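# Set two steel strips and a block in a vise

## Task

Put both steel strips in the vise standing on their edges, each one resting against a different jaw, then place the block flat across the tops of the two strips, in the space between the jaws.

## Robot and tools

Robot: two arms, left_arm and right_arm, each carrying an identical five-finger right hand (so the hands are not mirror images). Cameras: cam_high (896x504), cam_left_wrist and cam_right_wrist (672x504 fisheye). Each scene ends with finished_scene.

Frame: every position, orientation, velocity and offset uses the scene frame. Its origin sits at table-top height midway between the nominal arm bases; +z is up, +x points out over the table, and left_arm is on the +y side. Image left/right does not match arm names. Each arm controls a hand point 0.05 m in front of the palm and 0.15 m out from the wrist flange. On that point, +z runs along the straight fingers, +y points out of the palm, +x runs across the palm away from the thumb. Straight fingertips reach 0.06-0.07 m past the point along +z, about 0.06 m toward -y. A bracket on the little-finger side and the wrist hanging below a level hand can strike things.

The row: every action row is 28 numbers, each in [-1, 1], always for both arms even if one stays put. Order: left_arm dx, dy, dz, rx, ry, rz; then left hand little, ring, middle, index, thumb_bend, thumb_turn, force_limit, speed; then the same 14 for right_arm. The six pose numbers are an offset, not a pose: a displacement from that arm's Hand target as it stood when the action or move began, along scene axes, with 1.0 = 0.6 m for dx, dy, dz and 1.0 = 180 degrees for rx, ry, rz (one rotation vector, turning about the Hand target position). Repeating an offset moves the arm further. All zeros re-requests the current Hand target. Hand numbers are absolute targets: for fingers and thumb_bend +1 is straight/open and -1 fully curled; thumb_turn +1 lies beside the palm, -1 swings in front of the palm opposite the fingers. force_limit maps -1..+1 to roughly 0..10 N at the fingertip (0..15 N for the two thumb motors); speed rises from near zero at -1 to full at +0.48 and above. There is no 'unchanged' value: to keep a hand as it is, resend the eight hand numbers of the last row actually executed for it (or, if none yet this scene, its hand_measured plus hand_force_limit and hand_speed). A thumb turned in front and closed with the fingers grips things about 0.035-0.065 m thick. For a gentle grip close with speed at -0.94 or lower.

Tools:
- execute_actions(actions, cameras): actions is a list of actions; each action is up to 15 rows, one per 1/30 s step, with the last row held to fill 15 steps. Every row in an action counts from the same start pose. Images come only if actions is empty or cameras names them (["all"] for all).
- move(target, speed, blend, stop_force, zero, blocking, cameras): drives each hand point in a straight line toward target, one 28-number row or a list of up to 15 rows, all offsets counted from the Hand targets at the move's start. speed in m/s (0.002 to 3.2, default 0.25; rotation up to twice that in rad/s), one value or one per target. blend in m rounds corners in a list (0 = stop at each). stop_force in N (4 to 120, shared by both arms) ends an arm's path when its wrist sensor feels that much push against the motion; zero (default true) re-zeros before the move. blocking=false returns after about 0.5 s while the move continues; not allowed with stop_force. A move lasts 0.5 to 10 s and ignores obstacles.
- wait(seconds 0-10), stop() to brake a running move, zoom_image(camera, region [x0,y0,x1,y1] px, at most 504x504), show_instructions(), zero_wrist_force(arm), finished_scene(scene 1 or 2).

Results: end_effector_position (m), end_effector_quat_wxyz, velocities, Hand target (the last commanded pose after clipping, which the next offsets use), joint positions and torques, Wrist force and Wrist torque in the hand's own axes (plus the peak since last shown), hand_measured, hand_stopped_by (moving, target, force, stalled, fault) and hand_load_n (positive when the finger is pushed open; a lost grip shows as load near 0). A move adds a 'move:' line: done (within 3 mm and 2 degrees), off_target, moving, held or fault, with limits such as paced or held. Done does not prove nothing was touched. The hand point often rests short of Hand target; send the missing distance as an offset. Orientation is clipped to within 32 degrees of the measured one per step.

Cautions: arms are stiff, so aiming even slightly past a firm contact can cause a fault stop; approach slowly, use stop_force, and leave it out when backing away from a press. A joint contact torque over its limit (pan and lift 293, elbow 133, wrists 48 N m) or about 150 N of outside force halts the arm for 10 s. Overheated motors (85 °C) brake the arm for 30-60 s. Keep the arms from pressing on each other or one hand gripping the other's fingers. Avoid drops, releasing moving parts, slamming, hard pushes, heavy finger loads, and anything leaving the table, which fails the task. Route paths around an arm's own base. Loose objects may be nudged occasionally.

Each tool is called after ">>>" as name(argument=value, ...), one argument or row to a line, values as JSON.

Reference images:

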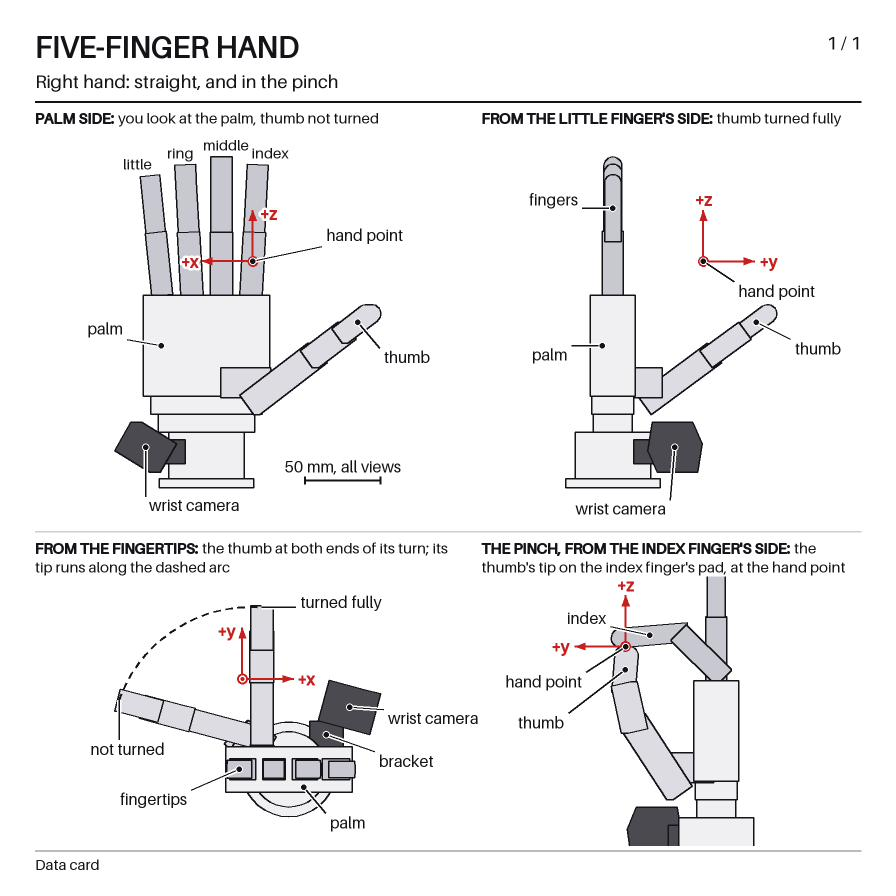

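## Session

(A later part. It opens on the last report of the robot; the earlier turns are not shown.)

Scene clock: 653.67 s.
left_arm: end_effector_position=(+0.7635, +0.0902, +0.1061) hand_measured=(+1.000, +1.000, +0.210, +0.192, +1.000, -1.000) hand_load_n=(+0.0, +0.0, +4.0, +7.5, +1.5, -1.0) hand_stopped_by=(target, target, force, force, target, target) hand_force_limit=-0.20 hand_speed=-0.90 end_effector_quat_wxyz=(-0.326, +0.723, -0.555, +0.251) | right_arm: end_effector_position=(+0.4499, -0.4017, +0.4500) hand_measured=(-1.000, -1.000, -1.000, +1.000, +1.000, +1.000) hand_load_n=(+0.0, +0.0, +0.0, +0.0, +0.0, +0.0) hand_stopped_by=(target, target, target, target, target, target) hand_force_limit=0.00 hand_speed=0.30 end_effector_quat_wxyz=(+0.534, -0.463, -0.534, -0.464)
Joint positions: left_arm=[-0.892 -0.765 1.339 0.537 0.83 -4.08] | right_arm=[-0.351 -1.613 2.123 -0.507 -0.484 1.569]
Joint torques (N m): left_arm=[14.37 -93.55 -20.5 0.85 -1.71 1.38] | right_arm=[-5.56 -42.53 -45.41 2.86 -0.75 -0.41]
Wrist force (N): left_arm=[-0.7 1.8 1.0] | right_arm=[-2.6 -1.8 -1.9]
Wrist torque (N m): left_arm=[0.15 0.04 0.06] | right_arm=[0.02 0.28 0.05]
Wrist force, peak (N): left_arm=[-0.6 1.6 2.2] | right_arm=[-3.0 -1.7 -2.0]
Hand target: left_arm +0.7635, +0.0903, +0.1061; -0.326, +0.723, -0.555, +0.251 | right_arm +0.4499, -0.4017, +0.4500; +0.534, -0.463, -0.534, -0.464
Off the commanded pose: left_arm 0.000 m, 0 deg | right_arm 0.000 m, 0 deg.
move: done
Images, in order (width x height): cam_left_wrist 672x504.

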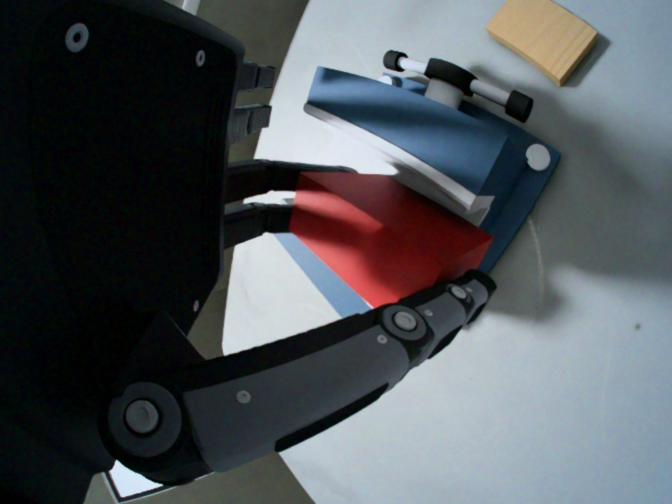

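Firm up the grip.

>>> move(
  target=[0, 0, 0, 0, 0, 0, 1, 1, -0.15, -0.15, 1, -1, 0.7, -0.94, 0, 0, 0, 0, 0, 0, -1, -1, -1, 1, 1, 1, 0, 0.3],
)

>>> move(
  target=[0, 0, 0.015, 0, 0, 0, 1, 1, -0.15, -0.15, 1, -1, 0.7, -0.94, 0, 0, 0, 0, 0, 0, -1, -1, -1, 1, 1, 1, 0, 0.3],
  speed=0.04,
  cameras=["cam_left_wrist", "cam_high"],
)

>>> zoom_image(
  camera="cam_high",
  region=[440, 270, 500, 330],
)

Scene clock: 654.63 s.
left_arm: end_effector_position=(+0.7635, +0.0903, +0.1061) hand_measured=(+1.000, +1.000, +0.202, +0.188, +1.000, -1.000) hand_load_n=(-0.5, +0.0, +10.5, +8.5, +2.0, -0.5) hand_stopped_by=(target, target, force, force, target, target) hand_force_limit=0.70 hand_speed=-0.94 end_effector_quat_wxyz=(-0.326, +0.723, -0.555, +0.251) | right_arm: end_effector_position=(+0.4499, -0.4017, +0.4500) hand_measured=(-1.000, -1.000, -1.000, +1.000, +1.000, +1.000) hand_load_n=(+0.0, +0.0, +0.0, +0.0, +0.0, +0.0) hand_stopped_by=(target, target, target, target, target, target) hand_force_limit=0.00 hand_speed=0.30 end_effector_quat_wxyz=(+0.534, -0.463, -0.534, -0.464)
Joint positions: left_arm=[-0.892 -0.765 1.339 0.537 0.83 -4.08] | right_arm=[-0.351 -1.613 2.123 -0.507 -0.484 1.569]
Joint torques (N m): left_arm=[17.18 -99.26 -20.83 1.42 -1.36 1.29] | right_arm=[-9.75 -40.28 -44.74 3.19 -0.79 -0.15]
Wrist force (N): left_arm=[-0.6 2.1 1.7] | right_arm=[-2.6 -1.7 -1.8]
Wrist torque (N m): left_arm=[0.13 0.01 0.06] | right_arm=[0.05 0.29 0.07]
Wrist force, peak (N): left_arm=[-0.2 2.2 1.9] | right_arm=[-2.8 -1.7 -2.3]
Hand target: left_arm +0.7635, +0.0903, +0.1061; -0.326, +0.723, -0.555, +0.251 | right_arm +0.4499, -0.4017, +0.4500; +0.534, -0.463, -0.534, -0.464
Off the commanded pose: left_arm 0.000 m, 0 deg | right_arm 0.000 m, 0 deg.
move: done

Scene clock: 655.37 s.
left_arm: end_effector_position=(+0.7635, +0.0903, +0.1150) hand_measured=(+1.000, +1.000, +0.202, +0.190, +1.000, -1.000) hand_load_n=(+0.0, +0.0, +10.5, +8.5, +2.0, -0.5) hand_stopped_by=(target, target, force, force, target, target) hand_force_limit=0.70 hand_speed=-0.94 end_effector_quat_wxyz=(-0.326, +0.723, -0.555, +0.251) | right_arm: end_effector_position=(+0.4499, -0.4017, +0.4500) hand_measured=(-1.000, -1.000, -1.000, +1.000, +1.000, +1.000) hand_load_n=(+0.0, +0.0, +0.0, +0.0, +0.0, +0.0) hand_stopped_by=(target, target, target, target, target, target) hand_force_limit=0.00 hand_speed=0.30 end_effector_quat_wxyz=(+0.534, -0.463, -0.534, -0.464)
Joint positions: left_arm=[-0.892 -0.773 1.336 0.548 0.83 -4.08] | right_arm=[-0.351 -1.613 2.123 -0.507 -0.484 1.569]
Joint torques (N m): left_arm=[17.13 -112.54 -44.45 6.21 -1.04 1.2] | right_arm=[-7.5 -42.91 -45.08 3.07 -0.36 -0.43]
Wrist force (N): left_arm=[-0.3 2.3 2.2] | right_arm=[-2.6 -1.9 -1.6]
Wrist torque (N m): left_arm=[0.13 -0.04 0.09] | right_arm=[-0.01 0.28 0.06]
Wrist force, peak (N): left_arm=[-0.7 2.6 2.3] | right_arm=[-3.3 -1.8 -1.9]
Hand target: left_arm +0.7635, +0.0903, +0.1151; -0.326, +0.723, -0.555, +0.251 | right_arm +0.4499, -0.4017, +0.4500; +0.534, -0.463, -0.534, -0.464
Off the commanded pose: left_arm 0.000 m, 0 deg | right_arm 0.000 m, 0 deg.
move: done
Images, in order (width x height): cam_high 896x504, cam_left_wrist 672x504.

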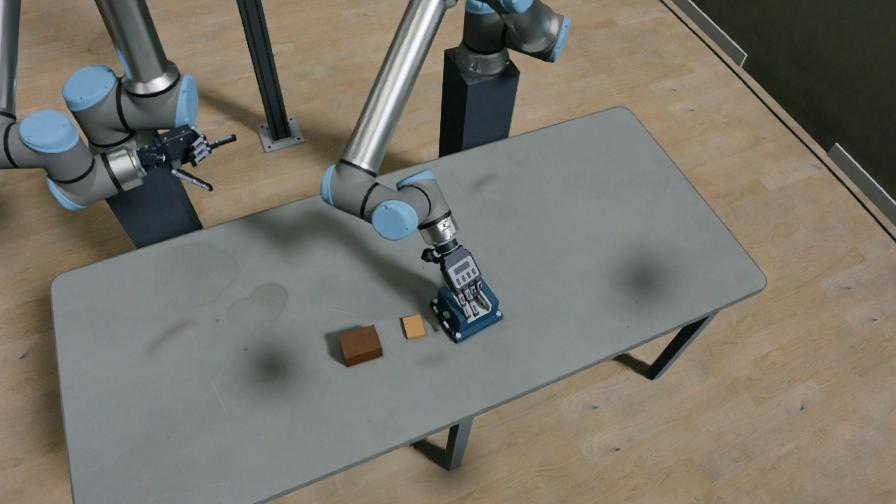

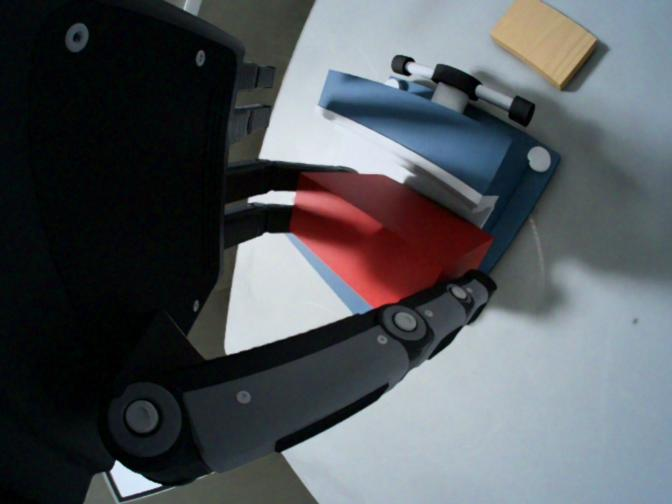

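Scaled by 8.400.

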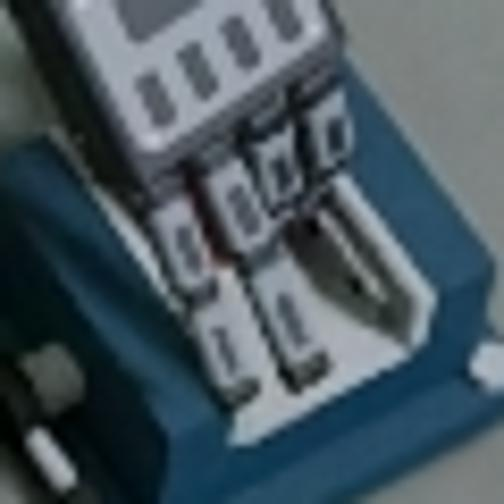

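>>> move(
  target=[
    [0, 0, 0.09, 0, 0, 0, 1, 1, -0.15, -0.15, 1, -1, 0.7, -0.94, 0, 0, 0, 0, 0, 0, -1, -1, -1, 1, 1, 1, 0, 0.3],
    [-0.2, 0.03, 0.32, 0, 0, 0, 1, 1, -0.15, -0.15, 1, -1, 0.7, -0.94, 0, 0, 0, 0, 0, 0, -1, -1, -1, 1, 1, 1, 0, 0.3],
  ],
  speed=[0.06, 0.12],
  blend=0.02,
  cameras=["cam_left_wrist", "cam_high"],
)

>>> zoom_image(
  camera="cam_high",
  region=[440, 270, 500, 330],
)

>>> zoom_image(
  camera="cam_high",
  region=[370, 180, 510, 330],
)

Scene clock: 659.27 s.
left_arm: end_effector_position=(+0.6436, +0.1083, +0.3070) hand_measured=(+1.000, +1.000, +0.202, +0.190, +1.000, -1.000) hand_load_n=(+0.0, +0.0, +10.5, +8.5, +2.0, +0.0) hand_stopped_by=(target, target, force, force, target, target) hand_force_limit=0.70 hand_speed=-0.94 end_effector_quat_wxyz=(-0.326, +0.723, -0.555, +0.251) | right_arm: end_effector_position=(+0.4499, -0.4017, +0.4500) hand_measured=(-1.000, -1.000, -1.000, +1.000, +1.000, +1.000) hand_load_n=(+0.0, +0.5, +0.0, +0.0, +0.0, +0.0) hand_stopped_by=(target, target, target, target, target, target) hand_force_limit=0.00 hand_speed=0.30 end_effector_quat_wxyz=(+0.534, -0.463, -0.534, -0.464)
Joint positions: left_arm=[-1.002 -1.065 1.481 0.791 0.785 -4.22] | right_arm=[-0.351 -1.613 2.123 -0.507 -0.484 1.569]
Joint torques (N m): left_arm=[-11.84 -96.11 -24.15 6.14 -3.54 -1.44] | right_arm=[-9.27 -40.31 -45.5 3.35 -0.37 -0.28]
Wrist force (N): left_arm=[-0.9 2.0 2.1] | right_arm=[-2.8 -1.7 -2.0]
Wrist torque (N m): left_arm=[0.09 0.05 0.03] | right_arm=[0.04 0.31 0.05]
Wrist force, peak (N): left_arm=[-0.5 2.7 2.7] | right_arm=[-3.1 -1.8 -2.1]
Hand target: left_arm +0.6435, +0.1083, +0.3071; -0.326, +0.723, -0.555, +0.251 | right_arm +0.4499, -0.4017, +0.4500; +0.534, -0.463, -0.534, -0.464
Off the commanded pose: left_arm 0.000 m, 0 deg | right_arm 0.000 m, 0 deg.
move: done
Images, in order (width x height): cam_high 896x504, cam_left_wrist 672x504.

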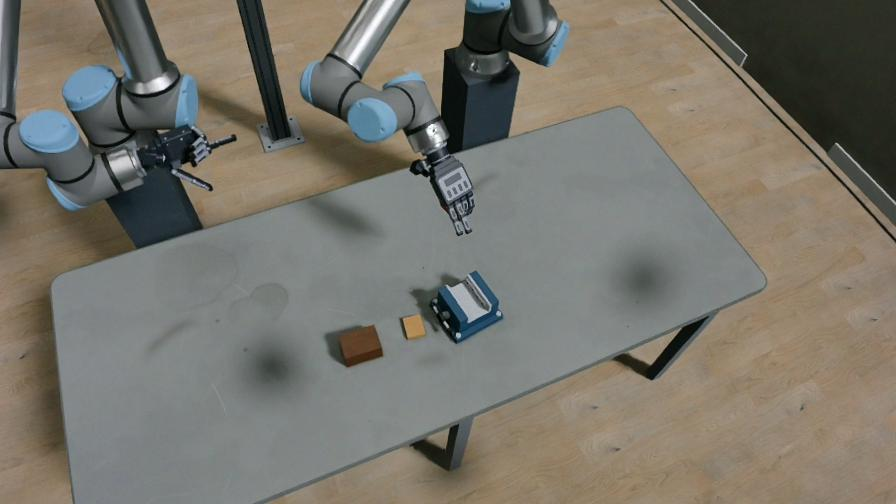

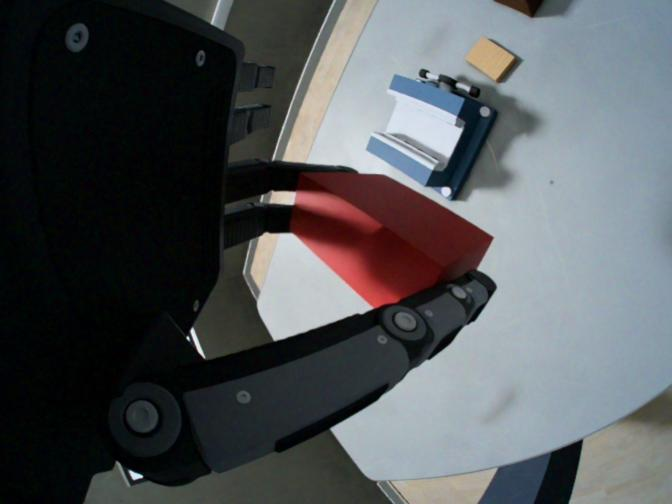

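Scaled by 8.400.

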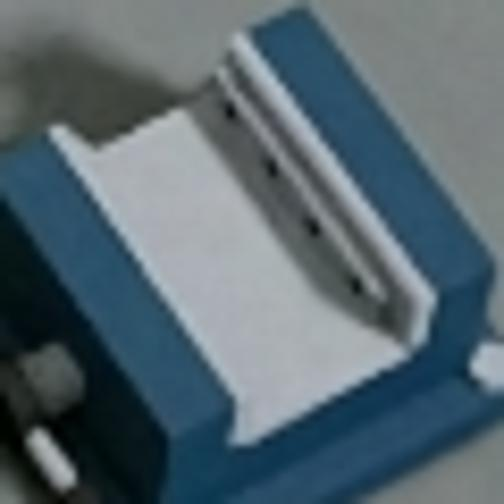

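Scaled by 3.360.

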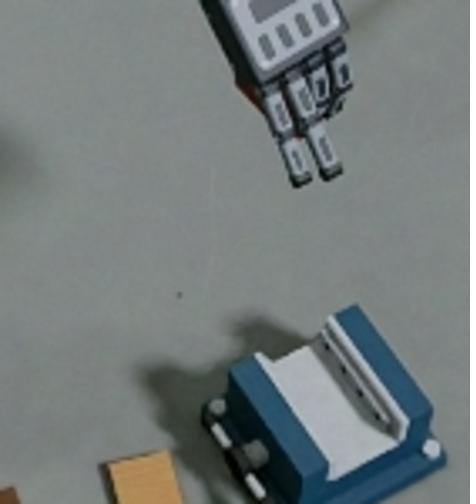

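>>> move(
  target=[-0.05, 0.05, 0, -0.2415, -0.0647, 0, 1, 1, -0.15, -0.15, 1, -1, 0.7, -0.94, 0, 0, 0, 0, 0, 0, -1, -1, -1, 1, 1, 1, 0, 0.3],
  speed=0.25,
  cameras=["cam_left_wrist", "cam_high"],
)

>>> zoom_image(
  camera="cam_high",
  region=[320, 120, 480, 280],
)

Scene clock: 662.63 s.
left_arm: end_effector_position=(+0.6135, +0.1383, +0.3071) hand_measured=(+1.000, +1.000, +0.202, +0.190, +1.000, -1.000) hand_load_n=(+0.0, -0.5, +10.5, +9.0, +2.0, +1.5) hand_stopped_by=(target, target, force, force, target, target) hand_force_limit=0.70 hand_speed=-0.94 end_effector_quat_wxyz=(-0.089, +0.764, -0.387, +0.509) | right_arm: end_effector_position=(+0.4499, -0.4017, +0.4500) hand_measured=(-1.000, -1.000, -1.000, +1.000, +1.000, +1.000) hand_load_n=(+0.0, +0.0, +0.0, +0.0, +0.0, +0.0) hand_stopped_by=(target, target, target, target, target, target) hand_force_limit=0.00 hand_speed=0.30 end_effector_quat_wxyz=(+0.534, -0.463, -0.534, -0.464)
Joint positions: left_arm=[-0.91 -1.413 1.935 0.041 1.064 -4.367] | right_arm=[-0.351 -1.613 2.123 -0.507 -0.484 1.569]
Joint torques (N m): left_arm=[20.7 -65.95 -24.45 -2.7 1.12 -1.7] | right_arm=[-8.27 -43.43 -46.13 2.8 -0.82 0.02]
Wrist force (N): left_arm=[-2.4 1.6 1.8] | right_arm=[-2.7 -1.5 -1.9]
Wrist torque (N m): left_arm=[0.06 -0.01 0.16] | right_arm=[0.06 0.31 0.06]
Wrist force, peak (N): left_arm=[-2.6 2.3 1.6] | right_arm=[-3.0 -2.0 -2.0]
Hand target: left_arm +0.6135, +0.1383, +0.3071; -0.089, +0.764, -0.387, +0.509 | right_arm +0.4499, -0.4017, +0.4500; +0.534, -0.463, -0.534, -0.464
Off the commanded pose: left_arm 0.000 m, 0 deg | right_arm 0.000 m, 0 deg.
move: done
Images, in order (width x height): cam_high 896x504, cam_left_wrist 672x504.

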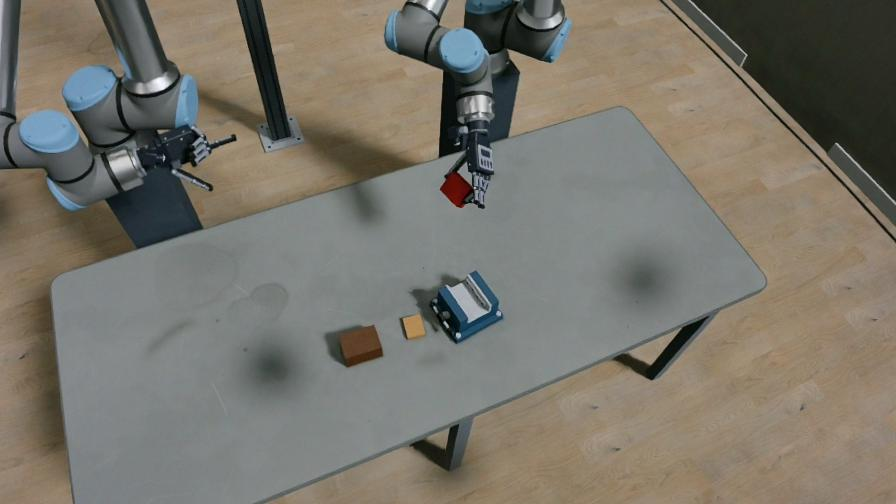

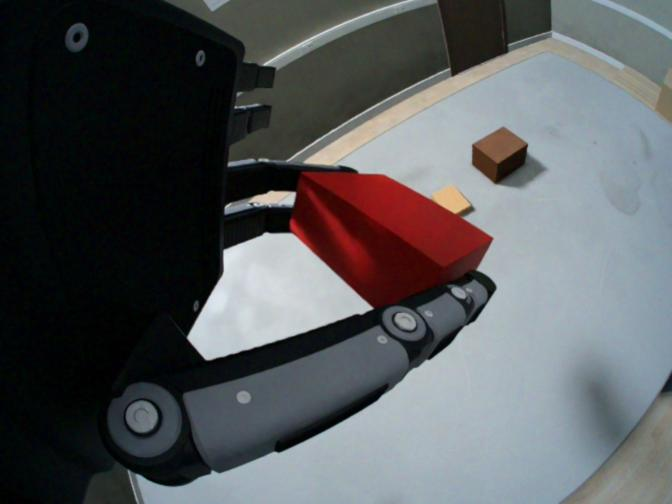

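Scaled by 3.150.

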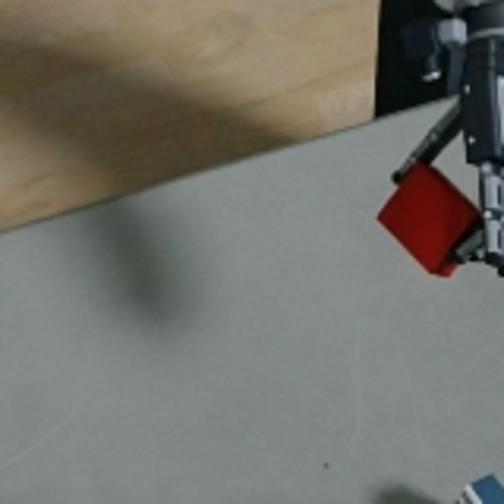

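>>> move(
  target=[0, 0, 0, -0.0805, -0.0216, 0, 1, 1, -0.15, -0.15, 1, -1, 0.7, -0.94, 0, 0, 0, 0, 0, 0, -1, -1, -1, 1, 1, 1, 0, 0.3],
  speed=0.25,
)

>>> move(
  target=[0, 0, -0.39, 0, 0, 0, 1, 1, -0.15, -0.15, 1, -1, 0.7, -0.94, 0, 0, 0, 0, 0, 0, -1, -1, -1, 1, 1, 1, 0, 0.3],
  speed=0.15,
  cameras=["cam_left_wrist", "cam_high"],
)

>>> zoom_image(
  camera="cam_high",
  region=[380, 120, 540, 280],
)

Scene clock: 667.30 s.
left_arm: end_effector_position=(+0.6135, +0.1383, +0.3071) hand_measured=(+1.000, +1.000, +0.202, +0.190, +1.000, -1.000) hand_load_n=(-0.5, +0.0, +10.0, +9.0, +2.0, +1.5) hand_stopped_by=(target, target, force, force, target, target) hand_force_limit=0.70 hand_speed=-0.94 end_effector_quat_wxyz=(-0.005, +0.751, -0.317, +0.579) | right_arm: end_effector_position=(+0.4499, -0.4017, +0.4500) hand_measured=(-1.000, -1.000, -1.000, +1.000, +1.000, +1.000) hand_load_n=(+0.0, +0.0, +0.0, +0.0, +0.0, +0.0) hand_stopped_by=(target, target, target, target, target, target) hand_force_limit=0.00 hand_speed=0.30 end_effector_quat_wxyz=(+0.534, -0.463, -0.534, -0.464)
Joint positions: left_arm=[-0.875 -1.463 2.057 -0.224 1.146 -4.462] | right_arm=[-0.351 -1.613 2.123 -0.507 -0.484 1.569]
Joint torques (N m): left_arm=[18.98 -60.97 -23.61 -3.91 1.21 -1.9] | right_arm=[-5.95 -42.05 -44.9 3.14 -0.37 0.03]
Wrist force (N): left_arm=[-2.8 1.8 1.1] | right_arm=[-2.8 -1.8 -2.0]
Wrist torque (N m): left_arm=[0.17 0.01 0.16] | right_arm=[0.04 0.33 0.05]
Wrist force, peak (N): left_arm=[-2.4 2.4 1.9] | right_arm=[-2.9 -2.0 -2.4]
Hand target: left_arm +0.6135, +0.1383, +0.3071; -0.005, +0.751, -0.317, +0.579 | right_arm +0.4499, -0.4017, +0.4500; +0.534, -0.463, -0.534, -0.464
Off the commanded pose: left_arm 0.000 m, 0 deg | right_arm 0.000 m, 0 deg.
move: done

Scene clock: 669.37 s.
left_arm: end_effector_position=(+0.6135, +0.1382, +0.0732) hand_measured=(+1.000, +1.000, +0.202, +0.188, +1.000, -1.000) hand_load_n=(+0.0, +0.0, +0.0, +0.0, +0.0, +0.5) hand_stopped_by=(target, target, force, force, target, target) hand_force_limit=0.70 hand_speed=-0.94 end_effector_quat_wxyz=(-0.005, +0.751, -0.317, +0.579) | right_arm: end_effector_position=(+0.4499, -0.4017, +0.4500) hand_measured=(-1.000, -1.000, -1.000, +1.000, +1.000, +1.000) hand_load_n=(+0.0, +0.0, +0.0, +0.0, +0.5, +0.0) hand_stopped_by=(target, target, target, target, target, target) hand_force_limit=0.00 hand_speed=0.30 end_effector_quat_wxyz=(+0.534, -0.463, -0.534, -0.464)
Joint positions: left_arm=[-0.875 -1.131 2.192 -0.691 1.146 -4.463] | right_arm=[-0.351 -1.613 2.123 -0.507 -0.484 1.569]
Joint torques (N m): left_arm=[19.16 -53.03 -11.4 -2.95 1.56 2.25] | right_arm=[-6.25 -40.46 -45.06 3.25 -0.53 0.53]
Wrist force (N): left_arm=[-0.2 0.6 0.1] | right_arm=[-2.6 -1.7 -2.0]
Wrist torque (N m): left_arm=[0.13 0.02 0.04] | right_arm=[0.04 0.30 0.06]
Wrist force, peak (N): left_arm=[-4.0 2.2 1.6] | right_arm=[-3.2 -1.9 -1.9]
Hand target: left_arm +0.6135, +0.1383, +0.0731; -0.005, +0.751, -0.317, +0.579 | right_arm +0.4499, -0.4017, +0.4500; +0.534, -0.463, -0.534, -0.464
Off the commanded pose: left_arm 0.000 m, 0 deg | right_arm 0.000 m, 0 deg.
move: done
Images, in order (width x height): cam_high 896x504, cam_left_wrist 672x504.

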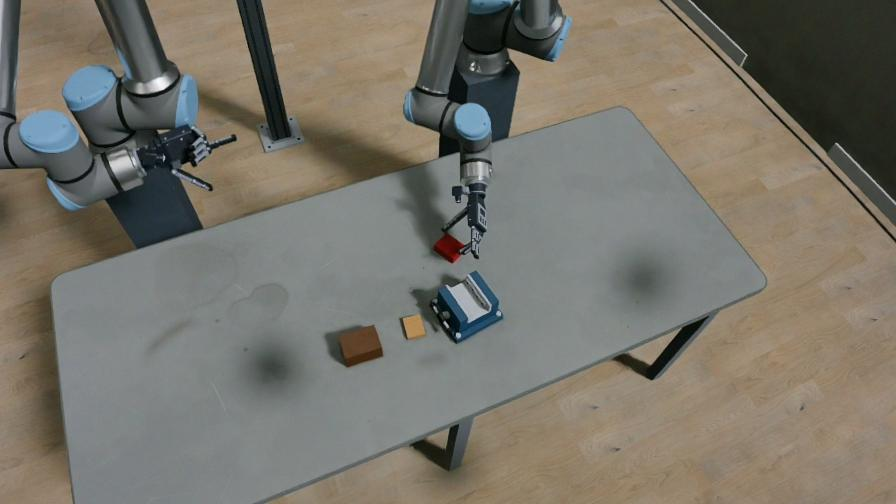

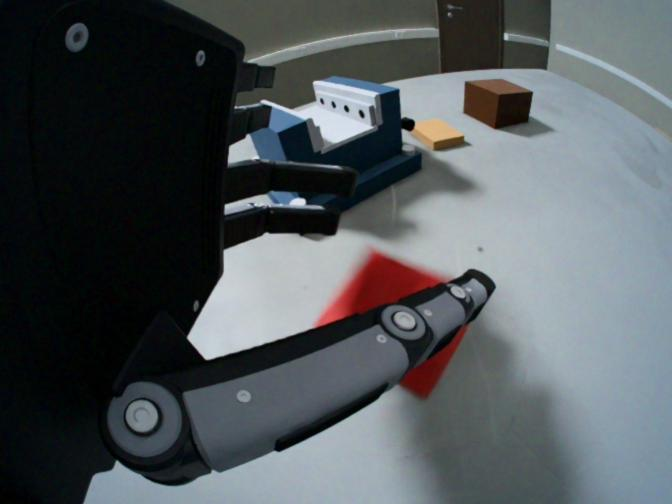

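Scaled by 3.150.

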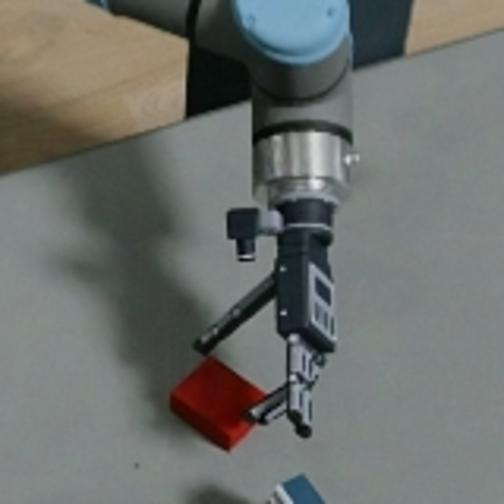

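>>> execute_actions(
  actions=[],
)

>>> zoom_image(
  camera="cam_high",
  region=[400, 200, 500, 300],
)

Scene clock: 669.70 s.
left_arm: end_effector_position=(+0.6135, +0.1383, +0.0731) hand_measured=(+1.000, +1.000, +0.202, +0.188, +1.000, -1.000) hand_load_n=(+0.0, +0.0, +0.0, +0.0, +0.0, +0.5) hand_stopped_by=(target, target, force, force, target, target) hand_force_limit=0.70 hand_speed=-0.94 end_effector_quat_wxyz=(-0.005, +0.751, -0.317, +0.579) | right_arm: end_effector_position=(+0.4499, -0.4017, +0.4500) hand_measured=(-1.000, -1.000, -1.000, +1.000, +1.000, +1.000) hand_load_n=(+0.0, +0.0, +0.0, +0.0, +0.0, +0.0) hand_stopped_by=(target, target, target, target, target, target) hand_force_limit=0.00 hand_speed=0.30 end_effector_quat_wxyz=(+0.534, -0.463, -0.534, -0.464)
Joint positions: left_arm=[-0.875 -1.131 2.192 -0.691 1.146 -4.463] | right_arm=[-0.351 -1.613 2.123 -0.507 -0.484 1.569]
Joint velocities: within noise
Joint torques (N m): left_arm=[20.24 -52.42 -12.55 -3.07 1.41 2.37] | right_arm=[-7.24 -43.54 -45.1 3.08 -0.43 0.16]
Motor temperatures (°C): left_arm=[31 31 33 35 36 33] | right_arm=[31 32 28 38 36 38]
Wrist force (N): left_arm=[-0.2 0.9 0.2] | right_arm=[-2.4 -1.7 -1.8]
Wrist torque (N m): left_arm=[0.16 0.01 0.05] | right_arm=[0.04 0.25 0.07]
Wrist force, peak (N): left_arm=[-0.2 0.9 0.2] | right_arm=[-2.9 -2.1 -1.8]
Hand target: left_arm +0.6135, +0.1383, +0.0731; -0.005, +0.751, -0.317, +0.579 | right_arm +0.4499, -0.4017, +0.4500; +0.534, -0.463, -0.534, -0.464
Off the commanded pose: left_arm 0.000 m, 0 deg | right_arm 0.000 m, 0 deg.

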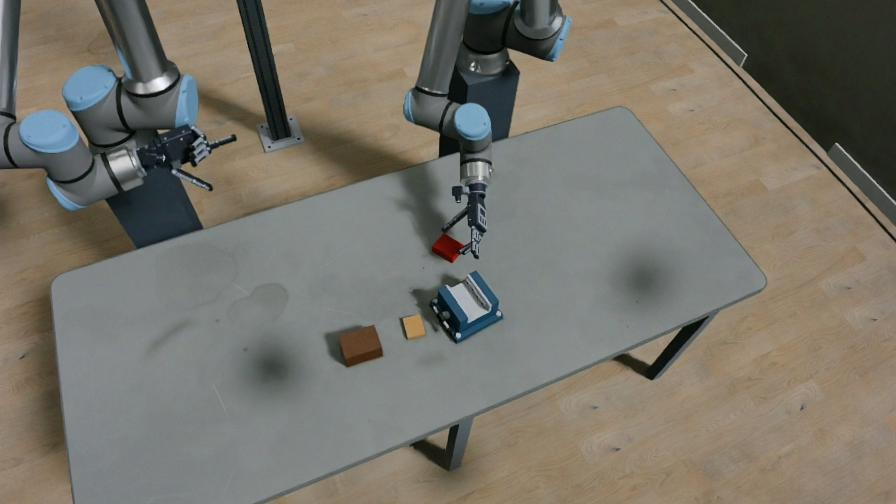

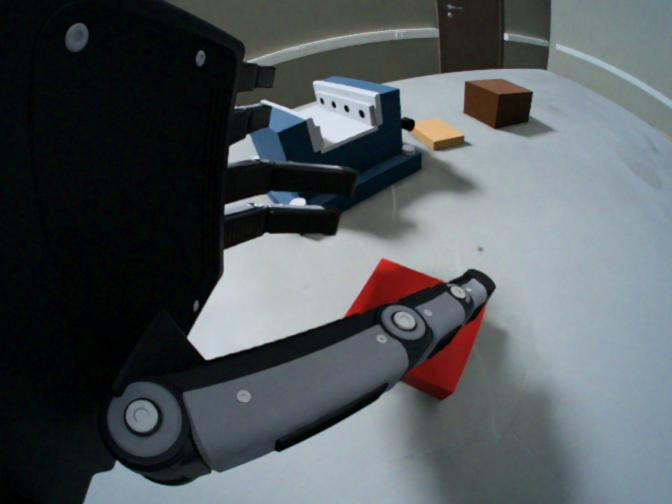

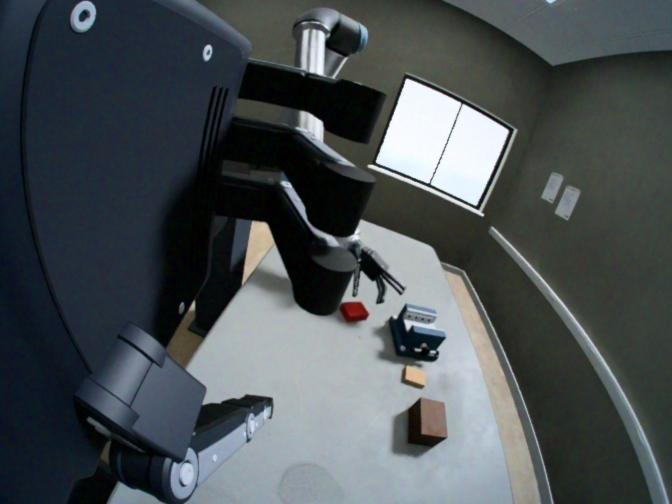

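Scaled by 5.040.

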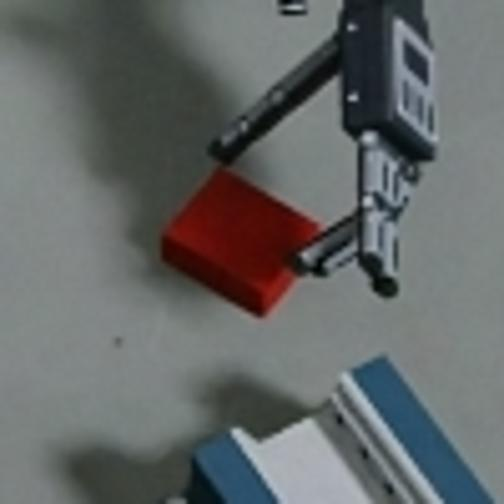

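>>> move(
  target=[
    [0, 0, 0.1, 0, 0, 0, 1, 1, 0.6, 0.6, 1, -1, 0.2, -0.7, 0, 0, 0, 0, 0, 0, -1, -1, -1, 1, 1, 1, 0, 0.3],
    [-0.03, -0.05, 0.26, 0.3219, 0.0863, 0, 1, 1, 0.6, 0.6, 1, -1, 0.2, -0.7, 0, 0, 0, 0, 0, 0, -1, -1, -1, 1, 1, 1, 0, 0.3],
  ],
  speed=[0.15, 0.3],
  blend=0.02,
  cameras=["cam_left_wrist", "cam_high"],
)

>>> zoom_image(
  camera="cam_high",
  region=[400, 200, 500, 300],
)

>>> zoom_image(
  camera="cam_left_wrist",
  region=[300, 100, 560, 310],
)

Scene clock: 673.40 s.
left_arm: end_effector_position=(+0.5955, +0.1083, +0.2291) hand_measured=(+1.000, +1.000, +0.600, +0.600, +1.000, -1.000) hand_load_n=(+0.0, +0.0, +0.0, +0.0, +0.0, +0.0) hand_stopped_by=(target, target, target, target, target, target) hand_force_limit=0.20 hand_speed=-0.70 end_effector_quat_wxyz=(-0.326, +0.723, -0.555, +0.251) | right_arm: end_effector_position=(+0.4499, -0.4017, +0.4500) hand_measured=(-1.000, -1.000, -1.000, +1.000, +1.000, +1.000) hand_load_n=(+0.0, +0.5, +0.0, +0.0, +0.0, -0.5) hand_stopped_by=(target, target, target, target, target, target) hand_force_limit=0.00 hand_speed=0.30 end_effector_quat_wxyz=(+0.534, -0.463, -0.534, -0.464)
Joint positions: left_arm=[-1.061 -1.048 1.623 0.689 0.766 -4.299] | right_arm=[-0.351 -1.613 2.123 -0.507 -0.484 1.569]
Joint torques (N m): left_arm=[-12.9 -69.35 -43.25 6.39 -3.04 -1.61] | right_arm=[-5.82 -39.32 -44.42 2.96 -0.63 -0.36]
Wrist force (N): left_arm=[-1.0 0.3 -0.2] | right_arm=[-2.6 -1.7 -1.9]
Wrist torque (N m): left_arm=[0.14 0.12 0.03] | right_arm=[0.04 0.29 0.07]
Wrist force, peak (N): left_arm=[-1.6 1.0 0.4] | right_arm=[-3.0 -2.0 -2.2]
Hand target: left_arm +0.5955, +0.1083, +0.2291; -0.326, +0.723, -0.555, +0.251 | right_arm +0.4499, -0.4017, +0.4500; +0.534, -0.463, -0.534, -0.464
Off the commanded pose: left_arm 0.000 m, 0 deg | right_arm 0.000 m, 0 deg.
move: done
Images, in order (width x height): cam_high 896x504, cam_left_wrist 672x504.

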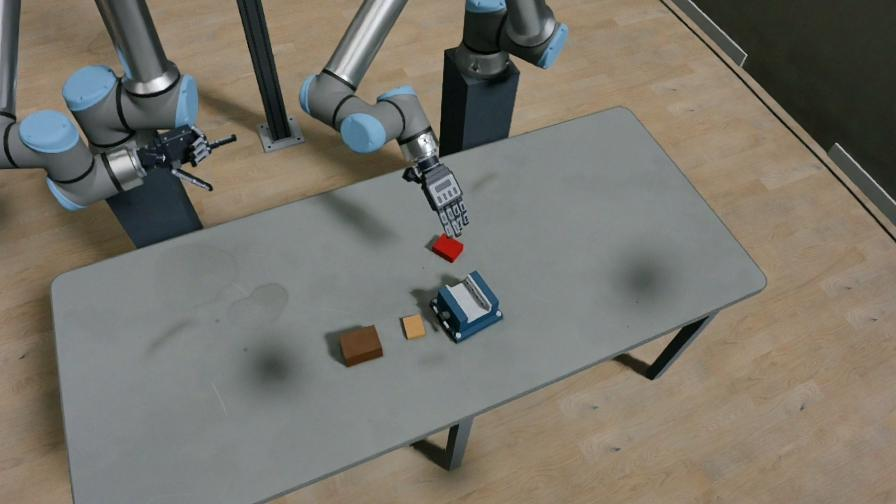

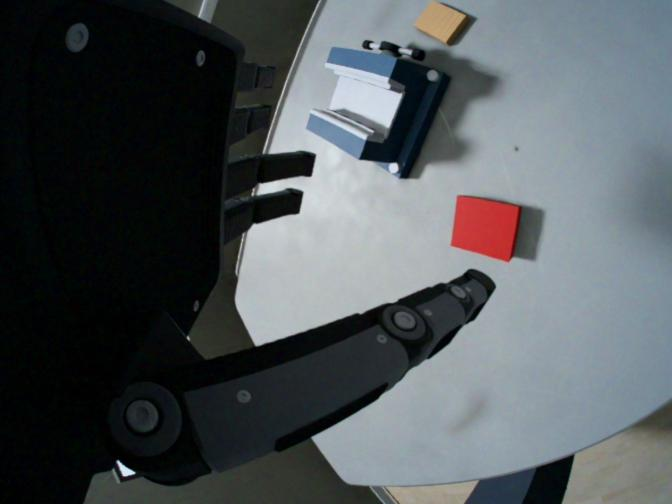

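Scaled by 5.040.

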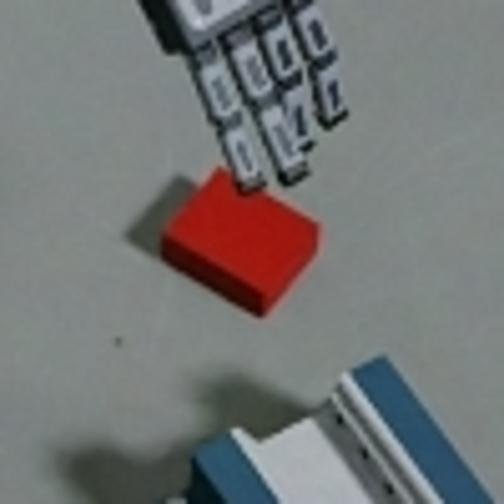

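Scaled by 1.938 from the camera's 672x504 image, which has a finer 960x720 frame.

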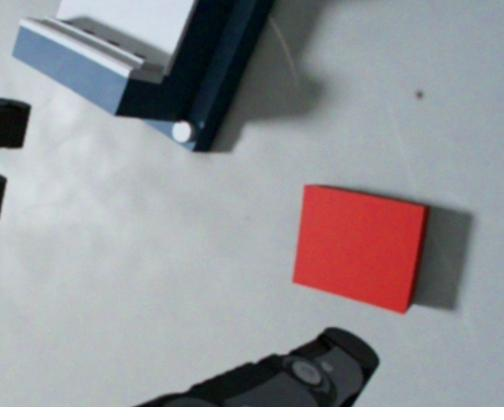

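>>> move(
  target=[-0.0492, 0.0257, -0.1652, 0, 0, 0.1044, 1, 1, 0.6, 0.6, 1, -1, 0.2, -0.7, 0, 0, 0, 0, 0, 0, -1, -1, -1, 1, 1, 1, 0, 0.3],
  speed=0.2,
  cameras=["cam_left_wrist", "cam_high"],
)

>>> zoom_image(
  camera="cam_high",
  region=[410, 200, 490, 280],
)

>>> zoom_image(
  camera="cam_left_wrist",
  region=[300, 100, 560, 310],
)

Scene clock: 677.23 s.
left_arm: end_effector_position=(+0.5660, +0.1237, +0.1300) hand_measured=(+1.000, +1.000, +0.600, +0.600, +1.000, -1.000) hand_load_n=(+0.0, +0.0, +0.0, +0.0, +0.0, +0.0) hand_stopped_by=(target, target, target, target, target, target) hand_force_limit=0.20 hand_speed=-0.70 end_effector_quat_wxyz=(-0.363, +0.804, -0.429, +0.195) | right_arm: end_effector_position=(+0.4499, -0.4017, +0.4500) hand_measured=(-1.000, -1.000, -1.000, +1.000, +1.000, +1.000) hand_load_n=(+0.0, +0.0, +0.0, +0.0, +0.0, -0.5) hand_stopped_by=(target, target, target, target, target, target) hand_force_limit=0.00 hand_speed=0.30 end_effector_quat_wxyz=(+0.534, -0.463, -0.534, -0.464)
Joint positions: left_arm=[-1.08 -0.868 1.623 0.889 0.724 -4.811] | right_arm=[-0.351 -1.613 2.123 -0.507 -0.484 1.569]
Joint torques (N m): left_arm=[-12.51 -78.9 -38.67 6.96 -0.04 -1.43] | right_arm=[-8.6 -39.3 -44.93 3.32 -0.37 0.34]
Wrist force (N): left_arm=[-0.5 0.2 0.0] | right_arm=[-2.7 -1.8 -1.9]
Wrist torque (N m): left_arm=[0.11 0.02 0.08] | right_arm=[0.03 0.30 0.05]
Wrist force, peak (N): left_arm=[-1.1 0.7 0.6] | right_arm=[-2.9 -2.0 -2.3]
Hand target: left_arm +0.5660, +0.1237, +0.1300; -0.363, +0.804, -0.429, +0.194 | right_arm +0.4499, -0.4017, +0.4500; +0.534, -0.463, -0.534, -0.464
Off the commanded pose: left_arm 0.000 m, 0 deg | right_arm 0.000 m, 0 deg.
move: done
Images, in order (width x height): cam_high 896x504, cam_left_wrist 672x504.

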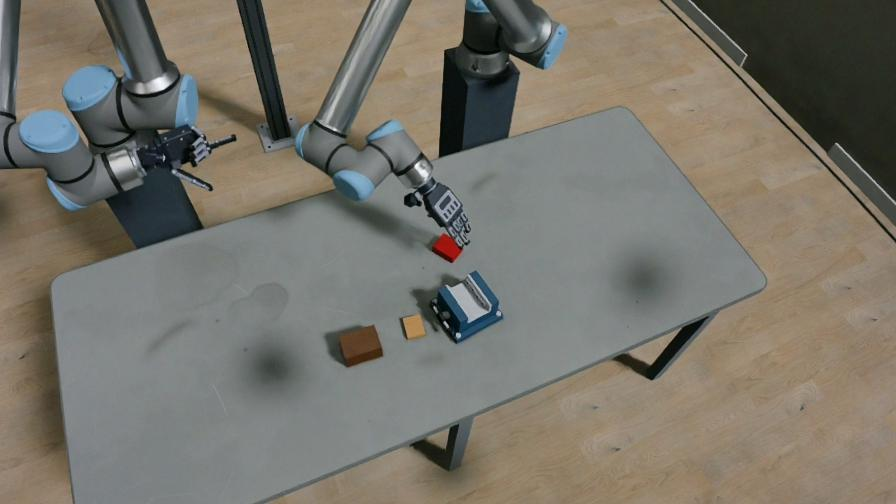

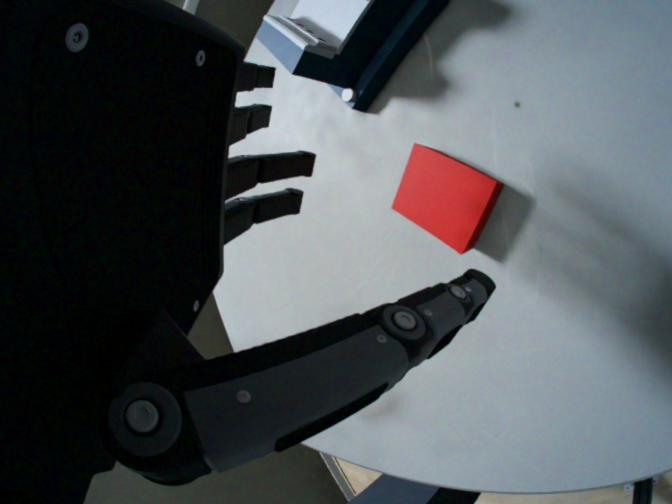

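Scaled by 6.300.

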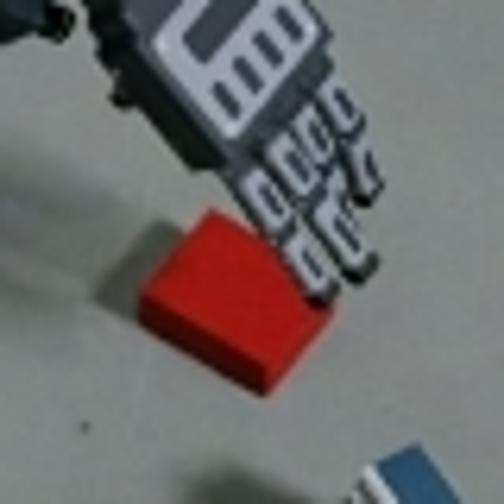

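Scaled by 1.938 from the camera's 672x504 image, which has a finer 960x720 frame.

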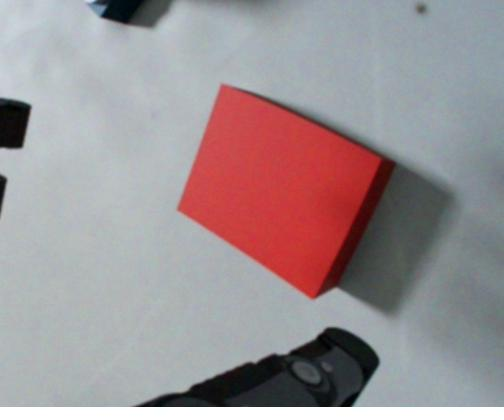

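>>> move(
  target=[0.0042, -0.0062, -0.1167, 0, 0, 0.003, 1, 1, 0.6, 0.6, 1, -1, 0.2, -0.7, 0, 0, 0, 0, 0, 0, -1, -1, -1, 1, 1, 1, 0, 0.3],
  speed=0.1,
  stop_force=5,
  cameras=["cam_left_wrist", "cam_high"],
)

>>> zoom_image(
  camera="cam_high",
  region=[410, 200, 490, 280],
)

>>> zoom_image(
  camera="cam_left_wrist",
  region=[240, 70, 540, 310],
)

Scene clock: 680.73 s.
left_arm: end_effector_position=(+0.5685, +0.1200, +0.0600) hand_measured=(+1.000, +1.000, +0.600, +0.600, +1.000, -1.000) hand_load_n=(+0.0, -0.5, +0.0, +0.0, +0.0, +0.0) hand_stopped_by=(target, target, target, target, target, target) hand_force_limit=0.20 hand_speed=-0.70 end_effector_quat_wxyz=(-0.364, +0.806, -0.426, +0.193) | right_arm: end_effector_position=(+0.4499, -0.4017, +0.4500) hand_measured=(-1.000, -1.000, -1.000, +1.000, +1.000, +1.000) hand_load_n=(+0.0, +0.0, +0.0, +0.0, +0.0, +0.0) hand_stopped_by=(target, target, target, target, target, target) hand_force_limit=0.00 hand_speed=0.30 end_effector_quat_wxyz=(+0.534, -0.463, -0.534, -0.464)
Joint positions: left_arm=[-1.079 -0.778 1.617 0.815 0.725 -4.824] | right_arm=[-0.351 -1.613 2.123 -0.507 -0.484 1.569]
Joint torques (N m): left_arm=[19.4 -81.96 -36.18 1.09 0.3 -1.29] | right_arm=[-4.67 -38.68 -44.44 3.13 -0.51 -0.14]
Wrist force (N): left_arm=[-0.7 0.2 0.1] | right_arm=[-2.7 -1.8 -1.9]
Wrist torque (N m): left_arm=[0.11 0.06 0.04] | right_arm=[0.02 0.29 0.06]
Wrist force, peak (N): left_arm=[-0.8 0.8 0.5] | right_arm=[-3.1 -1.9 -1.9]
Hand target: left_arm +0.5685, +0.1200, +0.0600; -0.364, +0.806, -0.426, +0.193 | right_arm +0.4499, -0.4017, +0.4500; +0.534, -0.463, -0.534, -0.464
Off the commanded pose: left_arm 0.000 m, 0 deg | right_arm 0.000 m, 0 deg.
move: done
Images, in order (width x height): cam_high 896x504, cam_left_wrist 672x504.

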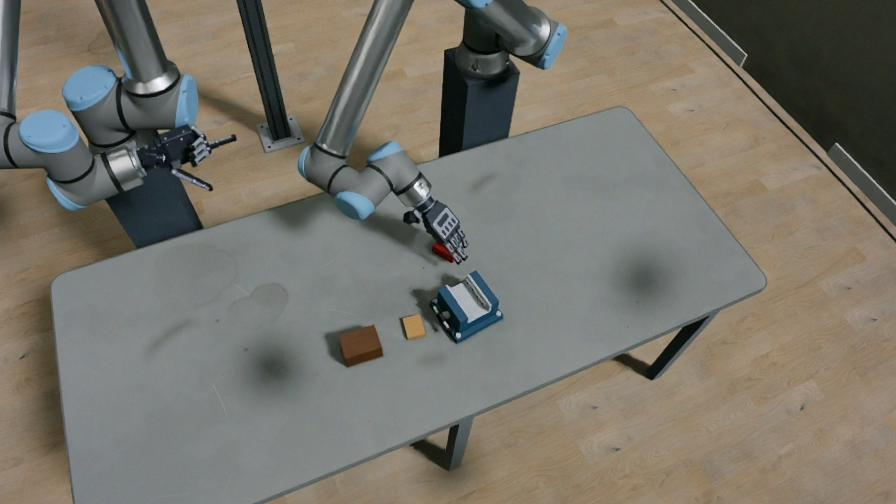

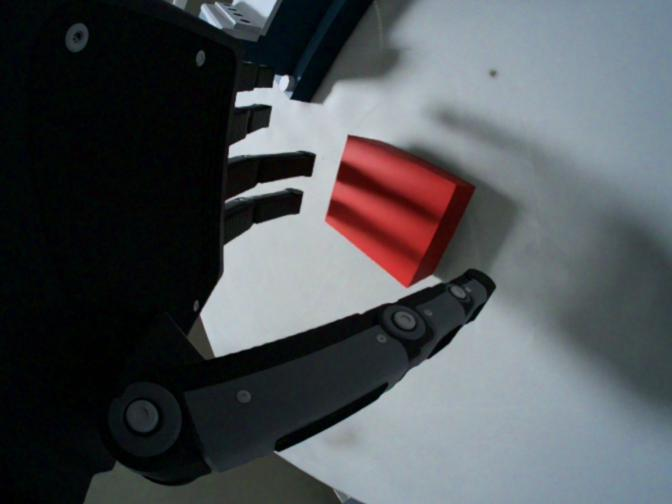

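Scaled by 6.300.

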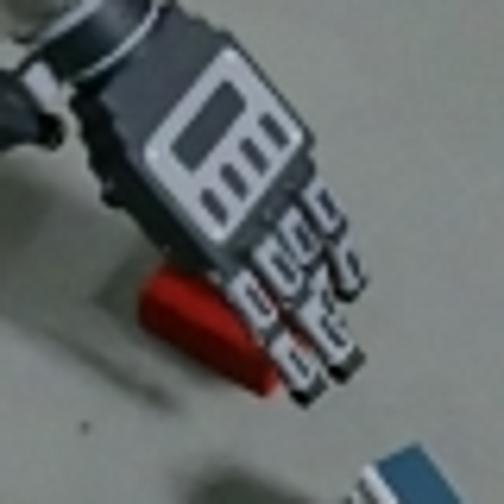

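Scaled by 1.680 from the camera's 672x504 image, which has a finer 960x720 frame.

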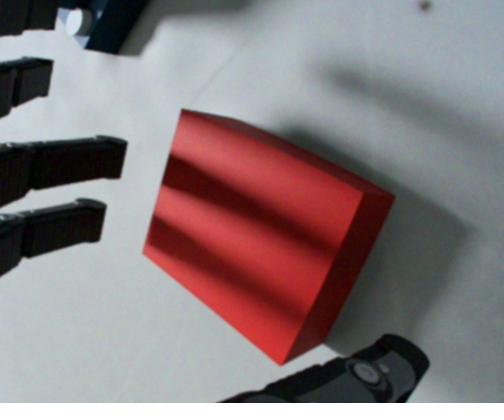

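>>> move(
  target=[
    [0.0073, 0.0008, 0, 0, 0, 0, 1, 1, 0.6, 0.6, 1, -1, 0.2, -0.7, 0, 0, 0, 0, 0, 0, -1, -1, -1, 1, 1, 1, 0, 0.3],
    [0.0073, 0.0008, -0.0467, 0, 0, 0, 1, 1, 0.6, 0.6, 1, -1, 0.2, -0.7, 0, 0, 0, 0, 0, 0, -1, -1, -1, 1, 1, 1, 0, 0.3],
  ],
  speed=0.04,
  stop_force=4,
  cameras=["cam_left_wrist"],
)

>>> zoom_image(
  camera="cam_left_wrist",
  region=[200, 70, 520, 310],
)

Scene clock: 684.93 s.
left_arm: end_effector_position=(+0.5729, +0.1204, +0.0319) hand_measured=(+1.000, +1.000, +0.600, +0.600, +1.000, -1.000) hand_load_n=(+0.0, +0.0, +0.0, +0.0, +0.0, +0.0) hand_stopped_by=(target, target, target, target, target, target) hand_force_limit=0.20 hand_speed=-0.70 end_effector_quat_wxyz=(-0.364, +0.806, -0.426, +0.193) | right_arm: end_effector_position=(+0.4499, -0.4017, +0.4500) hand_measured=(-1.000, -1.000, -1.000, +1.000, +1.000, +1.000) hand_load_n=(+0.0, +0.0, +0.0, +0.0, +0.0, +0.0) hand_stopped_by=(target, target, target, target, target, target) hand_force_limit=0.00 hand_speed=0.30 end_effector_quat_wxyz=(+0.534, -0.463, -0.534, -0.464)
Joint positions: left_arm=[-1.073 -0.741 1.609 0.779 0.725 -4.815] | right_arm=[-0.351 -1.613 2.123 -0.507 -0.484 1.569]
Joint torques (N m): left_arm=[20.25 -83.04 -34.6 1.2 -3.56 2.4] | right_arm=[-6.59 -36.61 -45.52 3.25 -0.45 0.03]
Wrist force (N): left_arm=[-0.5 -0.2 -0.3] | right_arm=[-2.6 -1.6 -1.9]
Wrist torque (N m): left_arm=[0.08 0.05 -0.22] | right_arm=[0.06 0.29 0.06]
Wrist force, peak (N): left_arm=[-1.2 0.0 0.1] | right_arm=[-2.9 -1.9 -2.2]
Hand target: left_arm +0.5729, +0.1204, +0.0319; -0.364, +0.806, -0.426, +0.193 | right_arm +0.4499, -0.4017, +0.4500; +0.534, -0.463, -0.534, -0.464
Off the commanded pose: left_arm 0.000 m, 0 deg | right_arm 0.000 m, 0 deg.
move: done
Images, in order (width x height): cam_left_wrist 672x504.

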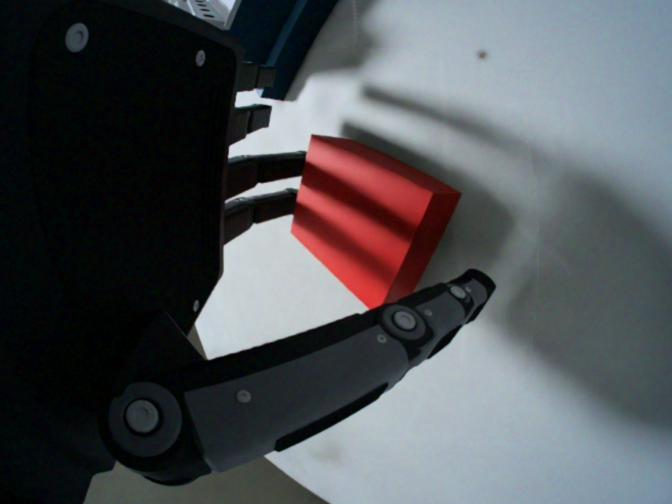

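Scaled by 1.575 from the camera's 672x504 image, which has a finer 960x720 frame.

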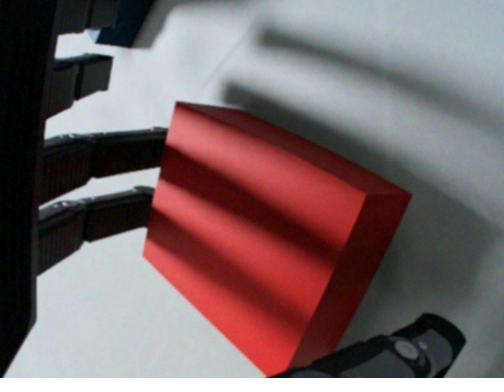

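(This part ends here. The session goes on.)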